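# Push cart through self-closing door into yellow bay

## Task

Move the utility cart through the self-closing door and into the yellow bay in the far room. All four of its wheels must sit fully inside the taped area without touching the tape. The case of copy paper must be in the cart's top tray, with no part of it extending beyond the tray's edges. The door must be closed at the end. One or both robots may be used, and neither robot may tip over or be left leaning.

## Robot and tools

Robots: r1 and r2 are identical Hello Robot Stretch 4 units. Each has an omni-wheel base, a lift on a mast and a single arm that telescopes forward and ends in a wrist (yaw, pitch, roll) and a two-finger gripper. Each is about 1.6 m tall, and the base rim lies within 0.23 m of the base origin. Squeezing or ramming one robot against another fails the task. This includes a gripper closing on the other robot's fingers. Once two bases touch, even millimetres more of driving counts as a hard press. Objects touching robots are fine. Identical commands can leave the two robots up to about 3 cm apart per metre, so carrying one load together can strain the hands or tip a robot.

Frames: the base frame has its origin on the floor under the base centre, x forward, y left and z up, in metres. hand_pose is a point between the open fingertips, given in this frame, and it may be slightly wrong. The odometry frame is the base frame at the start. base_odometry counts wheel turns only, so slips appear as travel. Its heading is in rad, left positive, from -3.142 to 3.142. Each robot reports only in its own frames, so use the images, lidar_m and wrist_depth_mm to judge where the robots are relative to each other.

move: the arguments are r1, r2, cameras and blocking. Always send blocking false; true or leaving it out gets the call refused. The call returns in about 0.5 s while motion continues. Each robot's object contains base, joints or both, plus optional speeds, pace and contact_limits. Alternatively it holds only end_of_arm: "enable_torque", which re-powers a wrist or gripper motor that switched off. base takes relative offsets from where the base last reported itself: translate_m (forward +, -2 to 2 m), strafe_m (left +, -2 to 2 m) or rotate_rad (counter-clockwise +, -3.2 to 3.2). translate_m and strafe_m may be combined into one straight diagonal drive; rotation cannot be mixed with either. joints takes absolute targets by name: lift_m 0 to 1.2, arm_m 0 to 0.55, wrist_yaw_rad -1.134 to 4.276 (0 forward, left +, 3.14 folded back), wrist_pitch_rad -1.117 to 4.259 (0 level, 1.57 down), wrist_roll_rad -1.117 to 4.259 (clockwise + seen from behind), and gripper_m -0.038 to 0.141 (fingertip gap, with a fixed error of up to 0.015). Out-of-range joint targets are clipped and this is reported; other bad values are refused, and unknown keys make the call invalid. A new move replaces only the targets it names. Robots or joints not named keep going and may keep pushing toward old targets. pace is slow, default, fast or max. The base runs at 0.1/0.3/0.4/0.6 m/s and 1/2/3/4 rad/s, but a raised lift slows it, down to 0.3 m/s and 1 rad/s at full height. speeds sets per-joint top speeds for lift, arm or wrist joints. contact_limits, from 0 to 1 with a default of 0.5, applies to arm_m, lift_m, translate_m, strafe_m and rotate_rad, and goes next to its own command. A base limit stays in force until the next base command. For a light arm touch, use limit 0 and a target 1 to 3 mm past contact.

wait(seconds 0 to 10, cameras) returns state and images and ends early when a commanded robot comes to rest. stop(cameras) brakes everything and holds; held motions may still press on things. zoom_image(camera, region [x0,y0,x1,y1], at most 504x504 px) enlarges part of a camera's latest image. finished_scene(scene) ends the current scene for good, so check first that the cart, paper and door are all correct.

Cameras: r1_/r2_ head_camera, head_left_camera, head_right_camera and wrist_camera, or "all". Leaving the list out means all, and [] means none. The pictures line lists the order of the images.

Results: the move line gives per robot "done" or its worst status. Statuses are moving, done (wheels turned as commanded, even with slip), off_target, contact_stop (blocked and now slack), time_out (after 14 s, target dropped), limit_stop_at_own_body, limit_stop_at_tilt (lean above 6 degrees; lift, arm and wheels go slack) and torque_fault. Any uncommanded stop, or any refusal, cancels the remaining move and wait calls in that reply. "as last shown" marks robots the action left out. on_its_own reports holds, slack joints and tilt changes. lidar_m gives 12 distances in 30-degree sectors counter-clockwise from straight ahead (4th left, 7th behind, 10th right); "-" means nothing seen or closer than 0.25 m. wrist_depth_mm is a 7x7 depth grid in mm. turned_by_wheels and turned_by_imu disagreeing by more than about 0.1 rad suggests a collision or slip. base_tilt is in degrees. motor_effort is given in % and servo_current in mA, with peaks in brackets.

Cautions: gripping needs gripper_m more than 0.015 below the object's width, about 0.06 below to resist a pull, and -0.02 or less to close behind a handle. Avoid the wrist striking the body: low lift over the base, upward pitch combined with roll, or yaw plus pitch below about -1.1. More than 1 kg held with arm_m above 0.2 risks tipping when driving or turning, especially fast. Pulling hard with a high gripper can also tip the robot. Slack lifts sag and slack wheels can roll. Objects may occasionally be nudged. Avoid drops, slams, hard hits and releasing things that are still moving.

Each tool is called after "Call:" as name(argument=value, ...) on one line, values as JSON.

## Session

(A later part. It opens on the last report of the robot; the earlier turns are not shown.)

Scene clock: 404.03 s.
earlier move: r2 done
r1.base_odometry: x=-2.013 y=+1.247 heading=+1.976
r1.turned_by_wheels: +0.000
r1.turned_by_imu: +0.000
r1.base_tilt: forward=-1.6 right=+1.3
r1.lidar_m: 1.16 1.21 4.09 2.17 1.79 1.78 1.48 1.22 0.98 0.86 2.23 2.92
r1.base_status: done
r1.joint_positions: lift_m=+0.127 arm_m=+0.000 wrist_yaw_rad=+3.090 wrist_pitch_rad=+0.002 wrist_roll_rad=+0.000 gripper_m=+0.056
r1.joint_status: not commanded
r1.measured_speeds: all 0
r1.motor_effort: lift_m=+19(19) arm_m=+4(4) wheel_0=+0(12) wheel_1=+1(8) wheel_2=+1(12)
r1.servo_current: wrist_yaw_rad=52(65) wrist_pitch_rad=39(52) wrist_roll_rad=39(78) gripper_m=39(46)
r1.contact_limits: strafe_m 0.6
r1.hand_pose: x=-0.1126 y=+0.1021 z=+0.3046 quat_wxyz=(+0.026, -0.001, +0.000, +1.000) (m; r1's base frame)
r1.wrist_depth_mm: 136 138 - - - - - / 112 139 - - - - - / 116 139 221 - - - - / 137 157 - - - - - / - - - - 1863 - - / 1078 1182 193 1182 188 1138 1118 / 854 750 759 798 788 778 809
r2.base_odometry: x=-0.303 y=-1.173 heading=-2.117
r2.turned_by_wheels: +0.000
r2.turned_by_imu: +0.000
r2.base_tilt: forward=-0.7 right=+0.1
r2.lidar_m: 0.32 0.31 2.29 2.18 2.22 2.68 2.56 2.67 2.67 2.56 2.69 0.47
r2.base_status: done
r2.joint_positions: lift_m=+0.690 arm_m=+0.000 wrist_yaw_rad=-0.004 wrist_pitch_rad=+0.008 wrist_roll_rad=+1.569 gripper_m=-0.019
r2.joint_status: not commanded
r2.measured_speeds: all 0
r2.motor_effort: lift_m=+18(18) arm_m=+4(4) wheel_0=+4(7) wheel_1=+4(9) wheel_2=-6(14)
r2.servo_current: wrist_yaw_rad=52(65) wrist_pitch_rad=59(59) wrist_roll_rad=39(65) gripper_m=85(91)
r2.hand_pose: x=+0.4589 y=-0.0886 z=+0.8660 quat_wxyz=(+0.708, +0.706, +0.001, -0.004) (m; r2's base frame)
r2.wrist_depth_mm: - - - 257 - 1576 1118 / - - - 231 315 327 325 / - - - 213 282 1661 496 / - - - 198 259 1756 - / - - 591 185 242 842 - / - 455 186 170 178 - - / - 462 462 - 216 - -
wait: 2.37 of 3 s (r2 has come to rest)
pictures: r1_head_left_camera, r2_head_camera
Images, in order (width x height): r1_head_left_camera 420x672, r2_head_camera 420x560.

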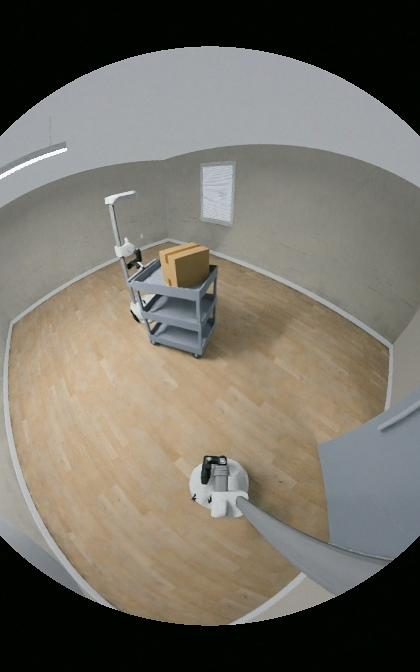

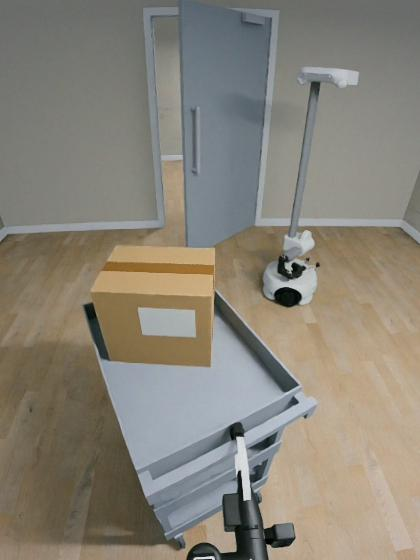

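Call:
move(blocking=false, r1={"base":{"rotate_rad":-2.32},"joints":{"lift_m":0.85,"gripper_m":0.1}}, r2={"base":{"translate_m":-0.55,"strafe_m":-0.25},"pace":"slow"}, cameras=[])

Call:
wait(seconds=3, cameras=[])

Call:
wait(seconds=6, cameras=[])

Call:
move(blocking=false, r1={"joints":{"wrist_yaw_rad":0}}, cameras=[])

Call:
wait(seconds=4)

Scene clock: 415.40 s.
move: r1 moving; r2 moving
r1.base_odometry: x=-2.013 y=+1.247 heading=+1.724
r1.turned_by_wheels: -0.252
r1.turned_by_imu: -0.253
r1.base_tilt: forward=-1.6 right=+1.3
r1.lidar_m: 3.02 1.17 1.57 2.69 1.89 1.76 1.85 1.27 1.21 1.24 1.66 2.91
r1.base_status: rotate_rad moving
r1.joint_positions: lift_m=+0.164 arm_m=+0.000 wrist_yaw_rad=+3.090 wrist_pitch_rad=+0.002 wrist_roll_rad=+0.000 gripper_m=+0.075
r1.joint_status: lift_m moving; gripper_m moving
r1.measured_speeds: translate_m=+0.000 strafe_m=-0.001 rotate_rad=-0.973 lift_m=+0.146 arm_m=+0.000 wrist_yaw_rad=+0.000 wrist_pitch_rad=+0.000 wrist_roll_rad=+0.000
r1.motor_effort: lift_m=+24(28) arm_m=+4(4) wheel_0=+8(9) wheel_1=+7(8) wheel_2=+7(8)
r1.servo_current: wrist_yaw_rad=52(65) wrist_pitch_rad=39(52) wrist_roll_rad=59(59) gripper_m=85(85)
r1.hand_pose: x=-0.1126 y=+0.1021 z=+0.3421 quat_wxyz=(+0.026, -0.001, +0.000, +1.000) (m; r1's base frame)
r1.wrist_depth_mm: 136 138 - - - - - / 112 139 - - - - - / 116 139 267 - - - - / 136 156 - - - - - / - - - - - - - / 1160 1308 196 1336 190 1336 1205 / 931 809 820 151 878 854 878
r2.base_odometry: x=-0.301 y=-1.160 heading=-2.116
r2.turned_by_wheels: +0.000
r2.turned_by_imu: +0.001
r2.base_tilt: forward=-0.7 right=+0.1
r2.lidar_m: 0.33 0.32 2.27 2.15 2.25 2.68 2.56 2.66 2.67 2.55 2.64 0.46
r2.base_status: translate_m moving; strafe_m moving
r2.joint_positions: lift_m=+0.690 arm_m=+0.000 wrist_yaw_rad=+0.001 wrist_pitch_rad=+0.008 wrist_roll_rad=+1.569 gripper_m=-0.019
r2.joint_status: not commanded
r2.measured_speeds: translate_m=-0.049 strafe_m=-0.022 rotate_rad=+0.001 lift_m=+0.000 arm_m=+0.000 wrist_yaw_rad=+0.003 wrist_pitch_rad=+0.000 wrist_roll_rad=+0.000
r2.motor_effort: lift_m=+17(18) arm_m=+4(4) wheel_0=-3(6) wheel_1=-7(9) wheel_2=+12(12)
r2.servo_current: wrist_yaw_rad=46(52) wrist_pitch_rad=52(59) wrist_roll_rad=52(65) gripper_m=85(85)
r2.hand_pose: x=+0.4593 y=-0.0872 z=+0.8660 quat_wxyz=(+0.708, +0.706, +0.003, -0.003) (m; r2's base frame)
r2.wrist_depth_mm: - - - 256 1708 1537 1098 / - - - 227 306 329 330 / - - - 211 279 1618 496 / - - - 196 258 1661 - / - - 549 185 242 820 - / - 459 185 170 178 - - / - 473 462 - 215 - -
pictures: none
No camera images: "cameras" was empty.

Scene clock: 418.40 s.
earlier move: r1 moving; r2 moving
r1.base_odometry: x=-2.013 y=+1.247 heading=-0.344
r1.turned_by_wheels: -2.068
r1.turned_by_imu: -2.079
r1.base_tilt: forward=-1.6 right=+1.3
r1.lidar_m: 1.19 1.26 1.69 2.91 3.04 1.31 1.64 2.63 1.88 1.78 1.76 1.27
r1.base_status: done
r1.joint_positions: lift_m=+0.849 arm_m=+0.000 wrist_yaw_rad=+3.090 wrist_pitch_rad=+0.002 wrist_roll_rad=+0.000 gripper_m=+0.100
r1.joint_status: lift_m moving; the others done
r1.measured_speeds: all 0
r1.motor_effort: lift_m=+25(28) arm_m=-4(4) wheel_0=+3(11) wheel_1=+0(9) wheel_2=+0(8)
r1.servo_current: wrist_yaw_rad=52(72) wrist_pitch_rad=39(52) wrist_roll_rad=59(65) gripper_m=46(85)
r1.hand_pose: x=-0.1126 y=+0.1021 z=+1.0271 quat_wxyz=(+0.026, -0.001, +0.000, +1.000) (m; r1's base frame)
r1.wrist_depth_mm: 137 138 - - - - - / 114 139 - - - - - / 117 139 272 - - - - / 137 162 - - - - - / - - - - 1537 - - / - - 215 - 194 - - / - - - 145 1430 - -
r2.base_odometry: x=-0.267 y=-0.871 heading=-2.116
r2.turned_by_wheels: +0.000
r2.turned_by_imu: +0.001
r2.base_tilt: forward=-0.7 right=+0.1
r2.lidar_m: 0.34 0.33 2.40 2.28 2.37 2.36 2.27 2.38 2.55 2.41 2.55 0.46
r2.base_status: translate_m moving; strafe_m moving
r2.joint_positions: lift_m=+0.690 arm_m=+0.000 wrist_yaw_rad=+0.004 wrist_pitch_rad=+0.008 wrist_roll_rad=+1.569 gripper_m=-0.019
r2.joint_status: not commanded
r2.measured_speeds: translate_m=-0.092 strafe_m=-0.042 rotate_rad=+0.001 lift_m=+0.000 arm_m=+0.000 wrist_yaw_rad=+0.000 wrist_pitch_rad=+0.000 wrist_roll_rad=+0.000
r2.motor_effort: lift_m=+18(18) arm_m=+4(4) wheel_0=+0(8) wheel_1=-6(9) wheel_2=+12(13)
r2.servo_current: wrist_yaw_rad=33(59) wrist_pitch_rad=52(59) wrist_roll_rad=52(65) gripper_m=78(91)
r2.hand_pose: x=+0.4596 y=-0.0862 z=+0.8660 quat_wxyz=(+0.708, +0.706, +0.004, -0.001) (m; r2's base frame)
r2.wrist_depth_mm: - - - 253 - 1499 1098 / - - - 224 300 324 325 / - - - 209 276 1661 496 / - - - 196 257 778 - / - - 535 185 241 842 - / - 459 184 171 180 - - / - - 473 - 216 - -
wait: 3.00 s; no rest
pictures: none
No camera images: "cameras" was empty.

Scene clock: 418.60 s.
earlier move: r1 done; r2 moving
r1.base_odometry: x=-2.013 y=+1.247 heading=-0.344
r1.turned_by_wheels: +0.000
r1.turned_by_imu: +0.000
r1.base_tilt: forward=-1.6 right=+1.3
r1.lidar_m: 1.20 1.22 1.71 2.93 3.02 1.37 1.65 2.61 1.89 1.79 1.77 1.27
r1.base_status: done
r1.joint_positions: lift_m=+0.849 arm_m=+0.000 wrist_yaw_rad=+3.090 wrist_pitch_rad=+0.002 wrist_roll_rad=+0.000 gripper_m=+0.100
r1.joint_status: all done
r1.measured_speeds: all 0
r1.motor_effort: lift_m=+25(28) arm_m=-4(4) wheel_0=+3(11) wheel_1=+0(9) wheel_2=+0(8)
r1.servo_current: wrist_yaw_rad=39(72) wrist_pitch_rad=46(52) wrist_roll_rad=39(65) gripper_m=39(85)
r1.hand_pose: x=-0.1126 y=+0.1021 z=+1.0271 quat_wxyz=(+0.026, -0.001, +0.000, +1.000) (m; r1's base frame)
r1.wrist_depth_mm: 136 139 - - - - - / 113 139 - - - - - / 117 139 272 - - - - / 137 161 - - - - - / - - - - 1499 - - / - - 215 - 197 - - / - - - 145 1430 - -
r2.base_odometry: x=-0.264 y=-0.851 heading=-2.116
r2.turned_by_wheels: +0.000
r2.turned_by_imu: +0.000
r2.base_tilt: forward=-0.7 right=+0.1
r2.lidar_m: 0.32 0.33 2.41 2.29 2.36 2.36 2.28 2.36 2.54 2.44 2.55 0.47
r2.base_status: translate_m moving; strafe_m moving
r2.joint_positions: lift_m=+0.690 arm_m=+0.000 wrist_yaw_rad=+0.004 wrist_pitch_rad=+0.008 wrist_roll_rad=+1.569 gripper_m=-0.019
r2.joint_status: not commanded
r2.measured_speeds: translate_m=-0.091 strafe_m=-0.043 rotate_rad=+0.000 lift_m=+0.000 arm_m=+0.000 wrist_yaw_rad=+0.000 wrist_pitch_rad=+0.000 wrist_roll_rad=+0.000
r2.motor_effort: lift_m=+18(18) arm_m=+4(4) wheel_0=+0(8) wheel_1=-5(9) wheel_2=+10(13)
r2.servo_current: wrist_yaw_rad=52(59) wrist_pitch_rad=46(59) wrist_roll_rad=46(65) gripper_m=85(91)
r2.hand_pose: x=+0.4596 y=-0.0862 z=+0.8660 quat_wxyz=(+0.708, +0.706, +0.004, -0.001) (m; r2's base frame)
r2.wrist_depth_mm: - - - 254 - 1499 1160 / - - - 226 304 327 325 / - - - 211 276 1618 500 / - - - 197 257 1708 - / - - 544 185 242 820 - / - 459 185 170 180 - - / - 469 466 - 216 - -
wait: 0.20 of 6 s (r1 has come to rest)
pictures: none
No camera images: "cameras" was empty.

Scene clock: 419.10 s.
earlier move: r2 moving
move: r1 moving
r1.base_odometry: x=-2.013 y=+1.247 heading=-0.344
r1.turned_by_wheels: +0.000
r1.turned_by_imu: +0.000
r1.base_tilt: forward=-1.6 right=+1.3
r1.lidar_m: 1.19 1.26 1.70 2.93 3.02 1.37 1.68 2.63 1.90 1.78 1.76 1.29
r1.base_status: not commanded
r1.joint_positions: lift_m=+0.849 arm_m=+0.000 wrist_yaw_rad=+2.503 wrist_pitch_rad=+0.002 wrist_roll_rad=+0.000 gripper_m=+0.100
r1.joint_status: wrist_yaw_rad moving
r1.measured_speeds: translate_m=+0.000 strafe_m=+0.000 rotate_rad=+0.000 lift_m=+0.000 arm_m=+0.000 wrist_yaw_rad=-1.819 wrist_pitch_rad=+0.000 wrist_roll_rad=+0.000
r1.motor_effort: lift_m=+25(25) arm_m=-4(4) wheel_0=+3(4) wheel_1=+0(1) wheel_2=+0(0)
r1.servo_current: wrist_yaw_rad=98(124) wrist_pitch_rad=46(52) wrist_roll_rad=59(72) gripper_m=39(46)
r1.hand_pose: x=-0.0085 y=+0.2421 z=+1.0271 quat_wxyz=(+0.314, -0.001, +0.000, +0.949) (m; r1's base frame)
r1.wrist_depth_mm: - - - - - - - / - - - - - - - / - - - - - - - / - - 1708 - - - - / - - 1661 - - - - / - - 211 - 197 - - / - - 1430 145 - - -
r2.base_odometry: x=-0.258 y=-0.802 heading=-2.116
r2.turned_by_wheels: +0.000
r2.turned_by_imu: +0.000
r2.base_tilt: forward=-0.7 right=+0.0
r2.lidar_m: 0.31 0.30 2.45 2.30 2.37 2.32 2.22 2.34 2.53 2.41 2.52 0.47
r2.base_status: translate_m moving; strafe_m moving
r2.joint_positions: lift_m=+0.690 arm_m=+0.000 wrist_yaw_rad=+0.004 wrist_pitch_rad=+0.008 wrist_roll_rad=+1.569 gripper_m=-0.019
r2.joint_status: not commanded
r2.measured_speeds: translate_m=-0.091 strafe_m=-0.042 rotate_rad=+0.000 lift_m=+0.000 arm_m=+0.000 wrist_yaw_rad=+0.000 wrist_pitch_rad=+0.000 wrist_roll_rad=+0.000
r2.motor_effort: lift_m=+18(18) arm_m=+4(4) wheel_0=+1(2) wheel_1=-6(8) wheel_2=+10(11)
r2.servo_current: wrist_yaw_rad=39(52) wrist_pitch_rad=52(59) wrist_roll_rad=39(65) gripper_m=85(85)
r2.hand_pose: x=+0.4596 y=-0.0862 z=+0.8660 quat_wxyz=(+0.708, +0.706, +0.004, -0.001) (m; r2's base frame)
r2.wrist_depth_mm: - - - 255 - 1618 1138 / - - - 232 314 324 325 / - - - 214 283 1661 500 / - - - 199 259 1808 - / - - 597 186 243 831 - / - 455 185 170 180 - - / - 462 459 - 217 - -
pictures: none
No camera images: "cameras" was empty.

Scene clock: 420.93 s.
earlier move: r1 done; r2 moving
r1.base_odometry: x=-2.013 y=+1.247 heading=-0.344
r1.turned_by_wheels: +0.000
r1.turned_by_imu: +0.000
r1.base_tilt: forward=-1.6 right=+1.3
r1.lidar_m: 1.17 1.27 1.73 2.91 3.01 1.54 1.74 2.64 1.91 1.78 1.74 1.26
r1.base_status: not commanded
r1.joint_positions: lift_m=+0.849 arm_m=+0.000 wrist_yaw_rad=+0.003 wrist_pitch_rad=+0.002 wrist_roll_rad=+0.000 gripper_m=+0.100
r1.joint_status: all done
r1.measured_speeds: all 0
r1.motor_effort: lift_m=+25(25) arm_m=-4(4) wheel_0=+3(4) wheel_1=+0(1) wheel_2=+0(0)
r1.servo_current: wrist_yaw_rad=52(124) wrist_pitch_rad=46(52) wrist_roll_rad=46(72) gripper_m=46(46)
r1.hand_pose: x=+0.4595 y=-0.0866 z=+1.0271 quat_wxyz=(+1.000, +0.000, +0.001, +0.001) (m; r1's base frame)
r1.wrist_depth_mm: - - - - - - - / - - - - - - - / - - - - - - - / - - - - - - - / - - - - - - - / - 192 194 - 189 - - / - - - 139 - - -
r2.base_odometry: x=-0.237 y=-0.620 heading=-2.116
r2.turned_by_wheels: +0.000
r2.turned_by_imu: +0.000
r2.base_tilt: forward=-0.7 right=+0.0
r2.lidar_m: 0.29 0.28 2.52 2.34 2.49 2.16 2.05 2.14 2.44 2.33 2.44 0.45
r2.base_status: translate_m moving; strafe_m moving
r2.joint_positions: lift_m=+0.690 arm_m=+0.000 wrist_yaw_rad=+0.004 wrist_pitch_rad=+0.008 wrist_roll_rad=+1.569 gripper_m=-0.019
r2.joint_status: not commanded
r2.measured_speeds: translate_m=-0.091 strafe_m=-0.040 rotate_rad=+0.001 lift_m=+0.000 arm_m=+0.000 wrist_yaw_rad=+0.000 wrist_pitch_rad=+0.000 wrist_roll_rad=+0.000
r2.motor_effort: lift_m=+18(18) arm_m=+4(4) wheel_0=-2(6) wheel_1=-5(8) wheel_2=+9(12)
r2.servo_current: wrist_yaw_rad=59(65) wrist_pitch_rad=52(59) wrist_roll_rad=39(65) gripper_m=85(91)
r2.hand_pose: x=+0.4596 y=-0.0862 z=+0.8660 quat_wxyz=(+0.708, +0.706, +0.004, -0.001) (m; r2's base frame)
r2.wrist_depth_mm: - - - 285 - 1618 1118 / - - - 312 340 342 342 / - - - 228 303 1661 1205 / - - - 206 268 1708 525 / - - - 189 242 759 - / - - 185 169 179 - - / - 442 439 - 213 - -
wait: 1.83 of 4 s (r1 has come to rest)
pictures: r1_head_camera, r1_head_left_camera, r1_head_right_camera, r1_wrist_camera, r2_head_camera, r2_head_left_camera, r2_head_right_camera, r2_wrist_camera
Images, in order (width x height): r1_head_camera 420x560, r1_head_left_camera 420x672, r1_head_right_camera 420x672, r1_wrist_camera 616x392, r2_head_camera 420x560, r2_head_left_camera 420x672, r2_head_right_camera 420x672, r2_wrist_camera 616x392.

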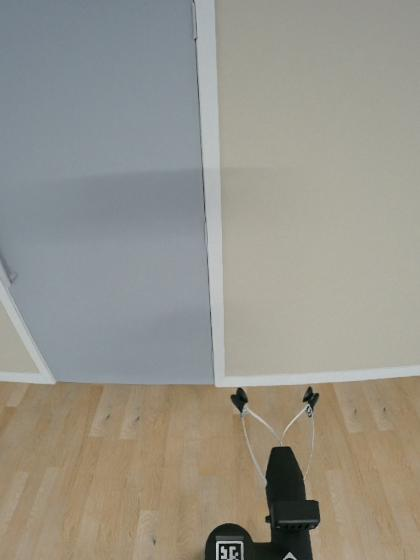

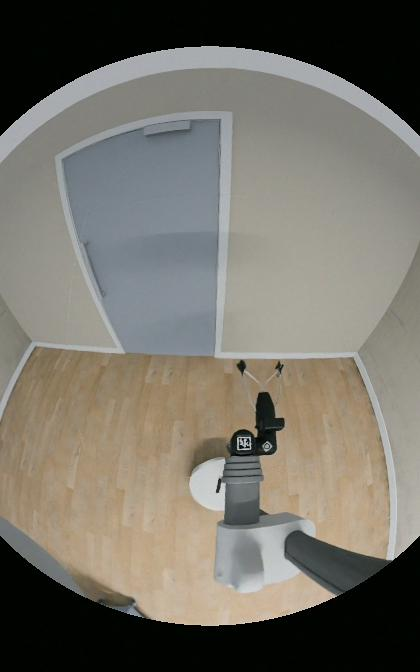

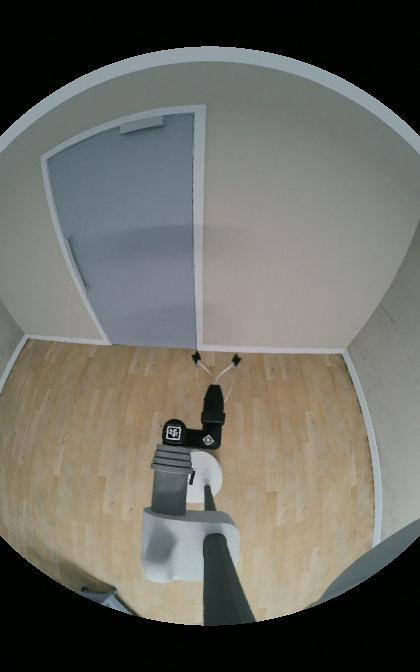

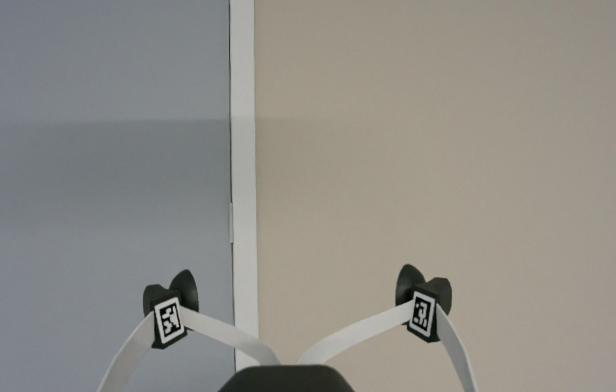

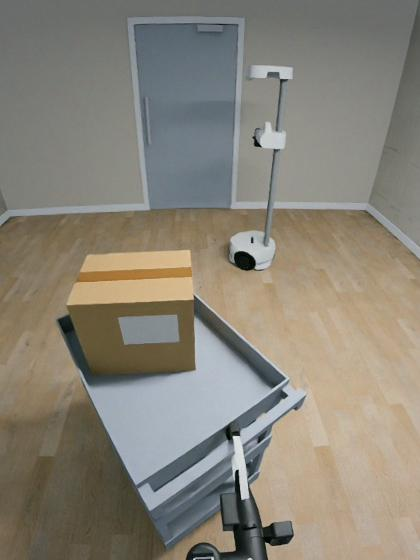

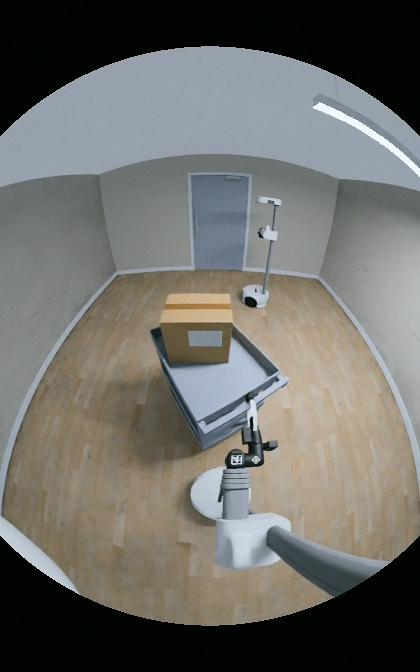

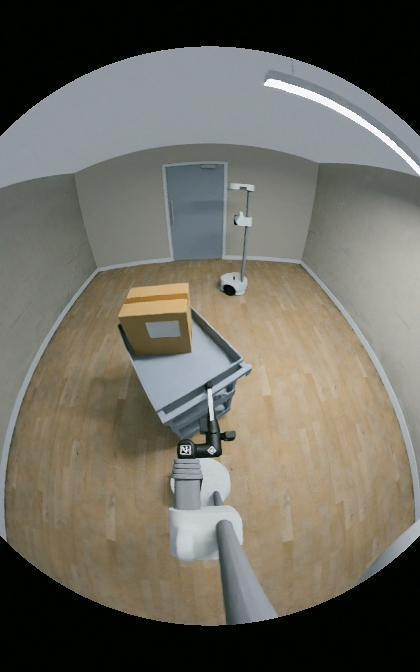

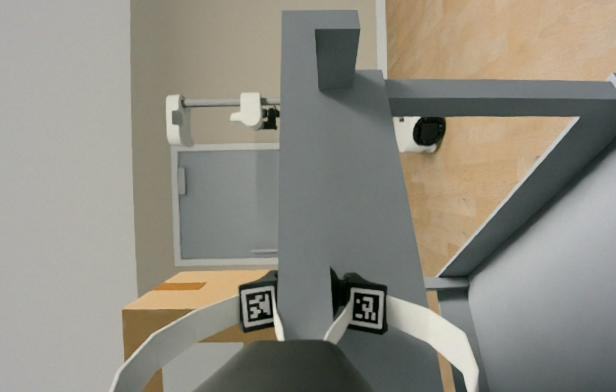

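Call:
move(blocking=false, r1={"base":{"strafe_m":0.72}}, cameras=[])

Call:
wait(seconds=2, cameras=[])

Call:
wait(seconds=3, cameras=["r1_head_camera","r1_head_left_camera","r1_wrist_camera","r2_head_camera"])

Scene clock: 428.20 s.
earlier move: r2 done
move: r1 moving
r1.base_odometry: x=-2.001 y=+1.281 heading=-0.344
r1.turned_by_wheels: +0.000
r1.turned_by_imu: +0.000
r1.base_tilt: forward=-1.6 right=+1.3
r1.lidar_m: 1.20 1.28 1.74 2.88 2.99 1.58 1.73 2.68 1.92 1.83 1.77 1.25
r1.base_status: strafe_m moving
r1.joint_positions: lift_m=+0.849 arm_m=+0.000 wrist_yaw_rad=+0.003 wrist_pitch_rad=+0.002 wrist_roll_rad=+0.000 gripper_m=+0.100
r1.joint_status: not commanded
r1.measured_speeds: translate_m=+0.000 strafe_m=+0.140 rotate_rad=-0.001 lift_m=+0.000 arm_m=+0.000 wrist_yaw_rad=-0.002 wrist_pitch_rad=+0.000 wrist_roll_rad=+0.000
r1.motor_effort: lift_m=+25(25) arm_m=-3(4) wheel_0=-8(12) wheel_1=+8(10) wheel_2=-1(1)
r1.servo_current: wrist_yaw_rad=65(65) wrist_pitch_rad=46(46) wrist_roll_rad=59(65) gripper_m=39(46)
r1.hand_pose: x=+0.4595 y=-0.0867 z=+1.0271 quat_wxyz=(+1.000, +0.000, +0.001, +0.001) (m; r1's base frame)
r1.wrist_depth_mm: - - - - - - - / - - - - - - - / - - - - - - - / - - - - - - - / - - - - - - - / - 191 195 - 190 - - / - - - 139 - - -
r2.base_odometry: x=-0.231 y=-0.574 heading=-2.116
r2.turned_by_wheels: +0.000
r2.turned_by_imu: +0.000
r2.base_tilt: forward=-0.7 right=+0.1
r2.lidar_m: 0.29 0.27 2.55 2.40 2.52 2.12 2.02 2.11 2.42 2.32 2.42 0.47
r2.base_status: done
r2.joint_positions: lift_m=+0.690 arm_m=+0.000 wrist_yaw_rad=+0.004 wrist_pitch_rad=+0.008 wrist_roll_rad=+1.569 gripper_m=-0.019
r2.joint_status: not commanded
r2.measured_speeds: all 0
r2.motor_effort: lift_m=+18(18) arm_m=+4(4) wheel_0=-1(1) wheel_1=-4(5) wheel_2=+7(7)
r2.servo_current: wrist_yaw_rad=52(65) wrist_pitch_rad=52(52) wrist_roll_rad=52(59) gripper_m=85(85)
r2.hand_pose: x=+0.4596 y=-0.0862 z=+0.8660 quat_wxyz=(+0.708, +0.706, +0.004, -0.001) (m; r2's base frame)
r2.wrist_depth_mm: - - - - - 1618 1138 / - - - 301 340 1464 1098 / - - - 227 317 1537 459 / - - - 208 272 1661 521 / - - - 189 248 759 - / - - 185 168 178 - - / - 433 436 - 212 - -
pictures: none
No camera images: "cameras" was empty.

Scene clock: 430.20 s.
earlier move: r1 moving
r1.base_odometry: x=-1.813 y=+1.806 heading=-0.344
r1.turned_by_wheels: +0.000
r1.turned_by_imu: +0.003
r1.base_tilt: forward=-1.6 right=+1.3
r1.lidar_m: 1.19 1.21 1.71 2.35 2.44 3.25 1.48 3.43 2.50 2.40 1.73 1.26
r1.base_status: strafe_m moving
r1.joint_positions: lift_m=+0.850 arm_m=+0.000 wrist_yaw_rad=+0.003 wrist_pitch_rad=+0.002 wrist_roll_rad=+0.000 gripper_m=+0.100
r1.joint_status: not commanded
r1.measured_speeds: translate_m=+0.000 strafe_m=+0.278 rotate_rad=-0.001 lift_m=+0.000 arm_m=+0.000 wrist_yaw_rad=+0.000 wrist_pitch_rad=+0.000 wrist_roll_rad=+0.000
r1.motor_effort: lift_m=+24(25) arm_m=-3(4) wheel_0=+0(12) wheel_1=+0(11) wheel_2=+0(2)
r1.servo_current: wrist_yaw_rad=46(72) wrist_pitch_rad=33(52) wrist_roll_rad=39(72) gripper_m=46(52)
r1.hand_pose: x=+0.4595 y=-0.0867 z=+1.0272 quat_wxyz=(+1.000, +0.000, +0.001, +0.001) (m; r1's base frame)
r1.wrist_depth_mm: - - - - - - - / - - - - - - - / 904 - - - - - - / - - - - - - - / - - - - - - - / - 213 195 - 189 - - / - - - 139 - - -
r2.base_odometry: x=-0.231 y=-0.574 heading=-2.116
r2.turned_by_wheels: +0.000
r2.turned_by_imu: +0.000
r2.base_tilt: forward=-0.6 right=+0.1
r2.lidar_m: 0.29 0.29 2.54 2.40 2.54 2.10 1.99 2.09 2.40 2.32 2.42 0.46
r2.base_status: done
r2.joint_positions: lift_m=+0.690 arm_m=+0.000 wrist_yaw_rad=+0.004 wrist_pitch_rad=+0.008 wrist_roll_rad=+1.569 gripper_m=-0.019
r2.joint_status: not commanded
r2.measured_speeds: all 0
r2.motor_effort: lift_m=+18(18) arm_m=+4(4) wheel_0=-1(2) wheel_1=-4(5) wheel_2=+7(7)
r2.servo_current: wrist_yaw_rad=39(65) wrist_pitch_rad=46(59) wrist_roll_rad=52(59) gripper_m=78(91)
r2.hand_pose: x=+0.4596 y=-0.0862 z=+0.8660 quat_wxyz=(+0.708, +0.706, +0.004, -0.001) (m; r2's base frame)
r2.wrist_depth_mm: - - - - - 1576 1138 / - - - 301 343 1430 1098 / - - - 228 317 1537 455 / - - - 209 273 1708 517 / - - - 189 248 750 - / - - 185 169 179 - - / - 433 433 - 212 - -
wait: 2.00 s; no rest
pictures: none
No camera images: "cameras" was empty.

Scene clock: 431.43 s.
earlier move: r1 done
r1.base_odometry: x=-1.771 y=+1.925 heading=-0.344
r1.turned_by_wheels: +0.000
r1.turned_by_imu: +0.001
r1.base_tilt: forward=-1.6 right=+1.3
r1.lidar_m: 1.17 1.25 1.72 2.20 2.27 3.13 1.48 3.63 2.63 2.51 1.76 1.26
r1.base_status: done
r1.joint_positions: lift_m=+0.850 arm_m=+0.000 wrist_yaw_rad=+0.003 wrist_pitch_rad=+0.002 wrist_roll_rad=+0.000 gripper_m=+0.100
r1.joint_status: not commanded
r1.measured_speeds: all 0
r1.motor_effort: lift_m=+24(25) arm_m=-3(4) wheel_0=-1(12) wheel_1=+0(11) wheel_2=+0(2)
r1.servo_current: wrist_yaw_rad=52(72) wrist_pitch_rad=46(52) wrist_roll_rad=59(72) gripper_m=46(52)
r1.hand_pose: x=+0.4595 y=-0.0867 z=+1.0272 quat_wxyz=(+1.000, +0.000, +0.001, +0.001) (m; r1's base frame)
r1.wrist_depth_mm: - - - - - - - / - - - - - - - / - 904 - - - - - / - - - - - - - / - - - - - - - / - 192 195 - 189 - - / - - - 139 - - -
r2.base_odometry: x=-0.231 y=-0.574 heading=-2.116
r2.turned_by_wheels: +0.000
r2.turned_by_imu: +0.000
r2.base_tilt: forward=-0.7 right=+0.1
r2.lidar_m: 0.27 0.28 2.52 2.40 2.53 2.10 2.03 2.09 2.41 2.32 2.42 0.46
r2.base_status: done
r2.joint_positions: lift_m=+0.690 arm_m=+0.000 wrist_yaw_rad=+0.004 wrist_pitch_rad=+0.008 wrist_roll_rad=+1.569 gripper_m=-0.019
r2.joint_status: not commanded
r2.measured_speeds: all 0
r2.motor_effort: lift_m=+18(18) arm_m=+4(4) wheel_0=-1(2) wheel_1=-4(5) wheel_2=+7(7)
r2.servo_current: wrist_yaw_rad=52(65) wrist_pitch_rad=52(59) wrist_roll_rad=46(59) gripper_m=78(91)
r2.hand_pose: x=+0.4596 y=-0.0862 z=+0.8660 quat_wxyz=(+0.708, +0.706, +0.004, -0.001) (m; r2's base frame)
r2.wrist_depth_mm: - - - - - 1618 1138 / - - - 301 343 1430 1098 / - - - 228 317 1576 459 / - - - 208 272 1661 517 / - - - 189 247 750 - / - - 186 169 179 - - / - 436 433 - 211 - -
wait: 1.23 of 3 s (r1 has come to rest)
pictures: r1_head_camera, r1_head_left_camera, r1_wrist_camera, r2_head_camera
Images, in order (width x height): r1_head_camera 420x560, r1_head_left_camera 420x672, r1_wrist_camera 616x392, r2_head_camera 420x560.

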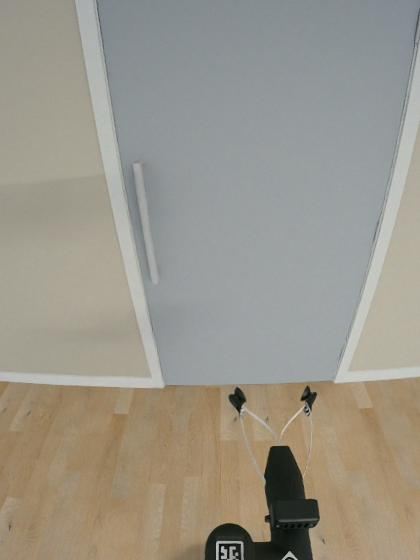

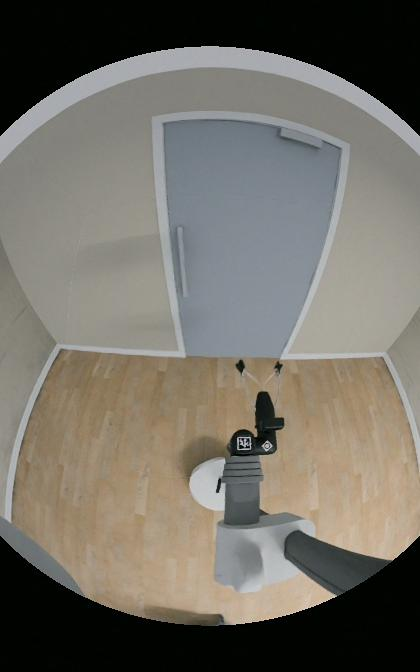

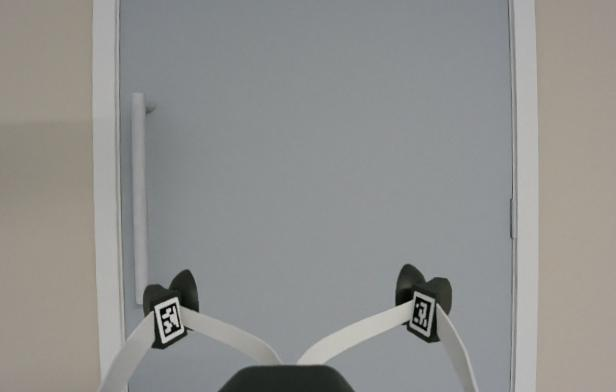

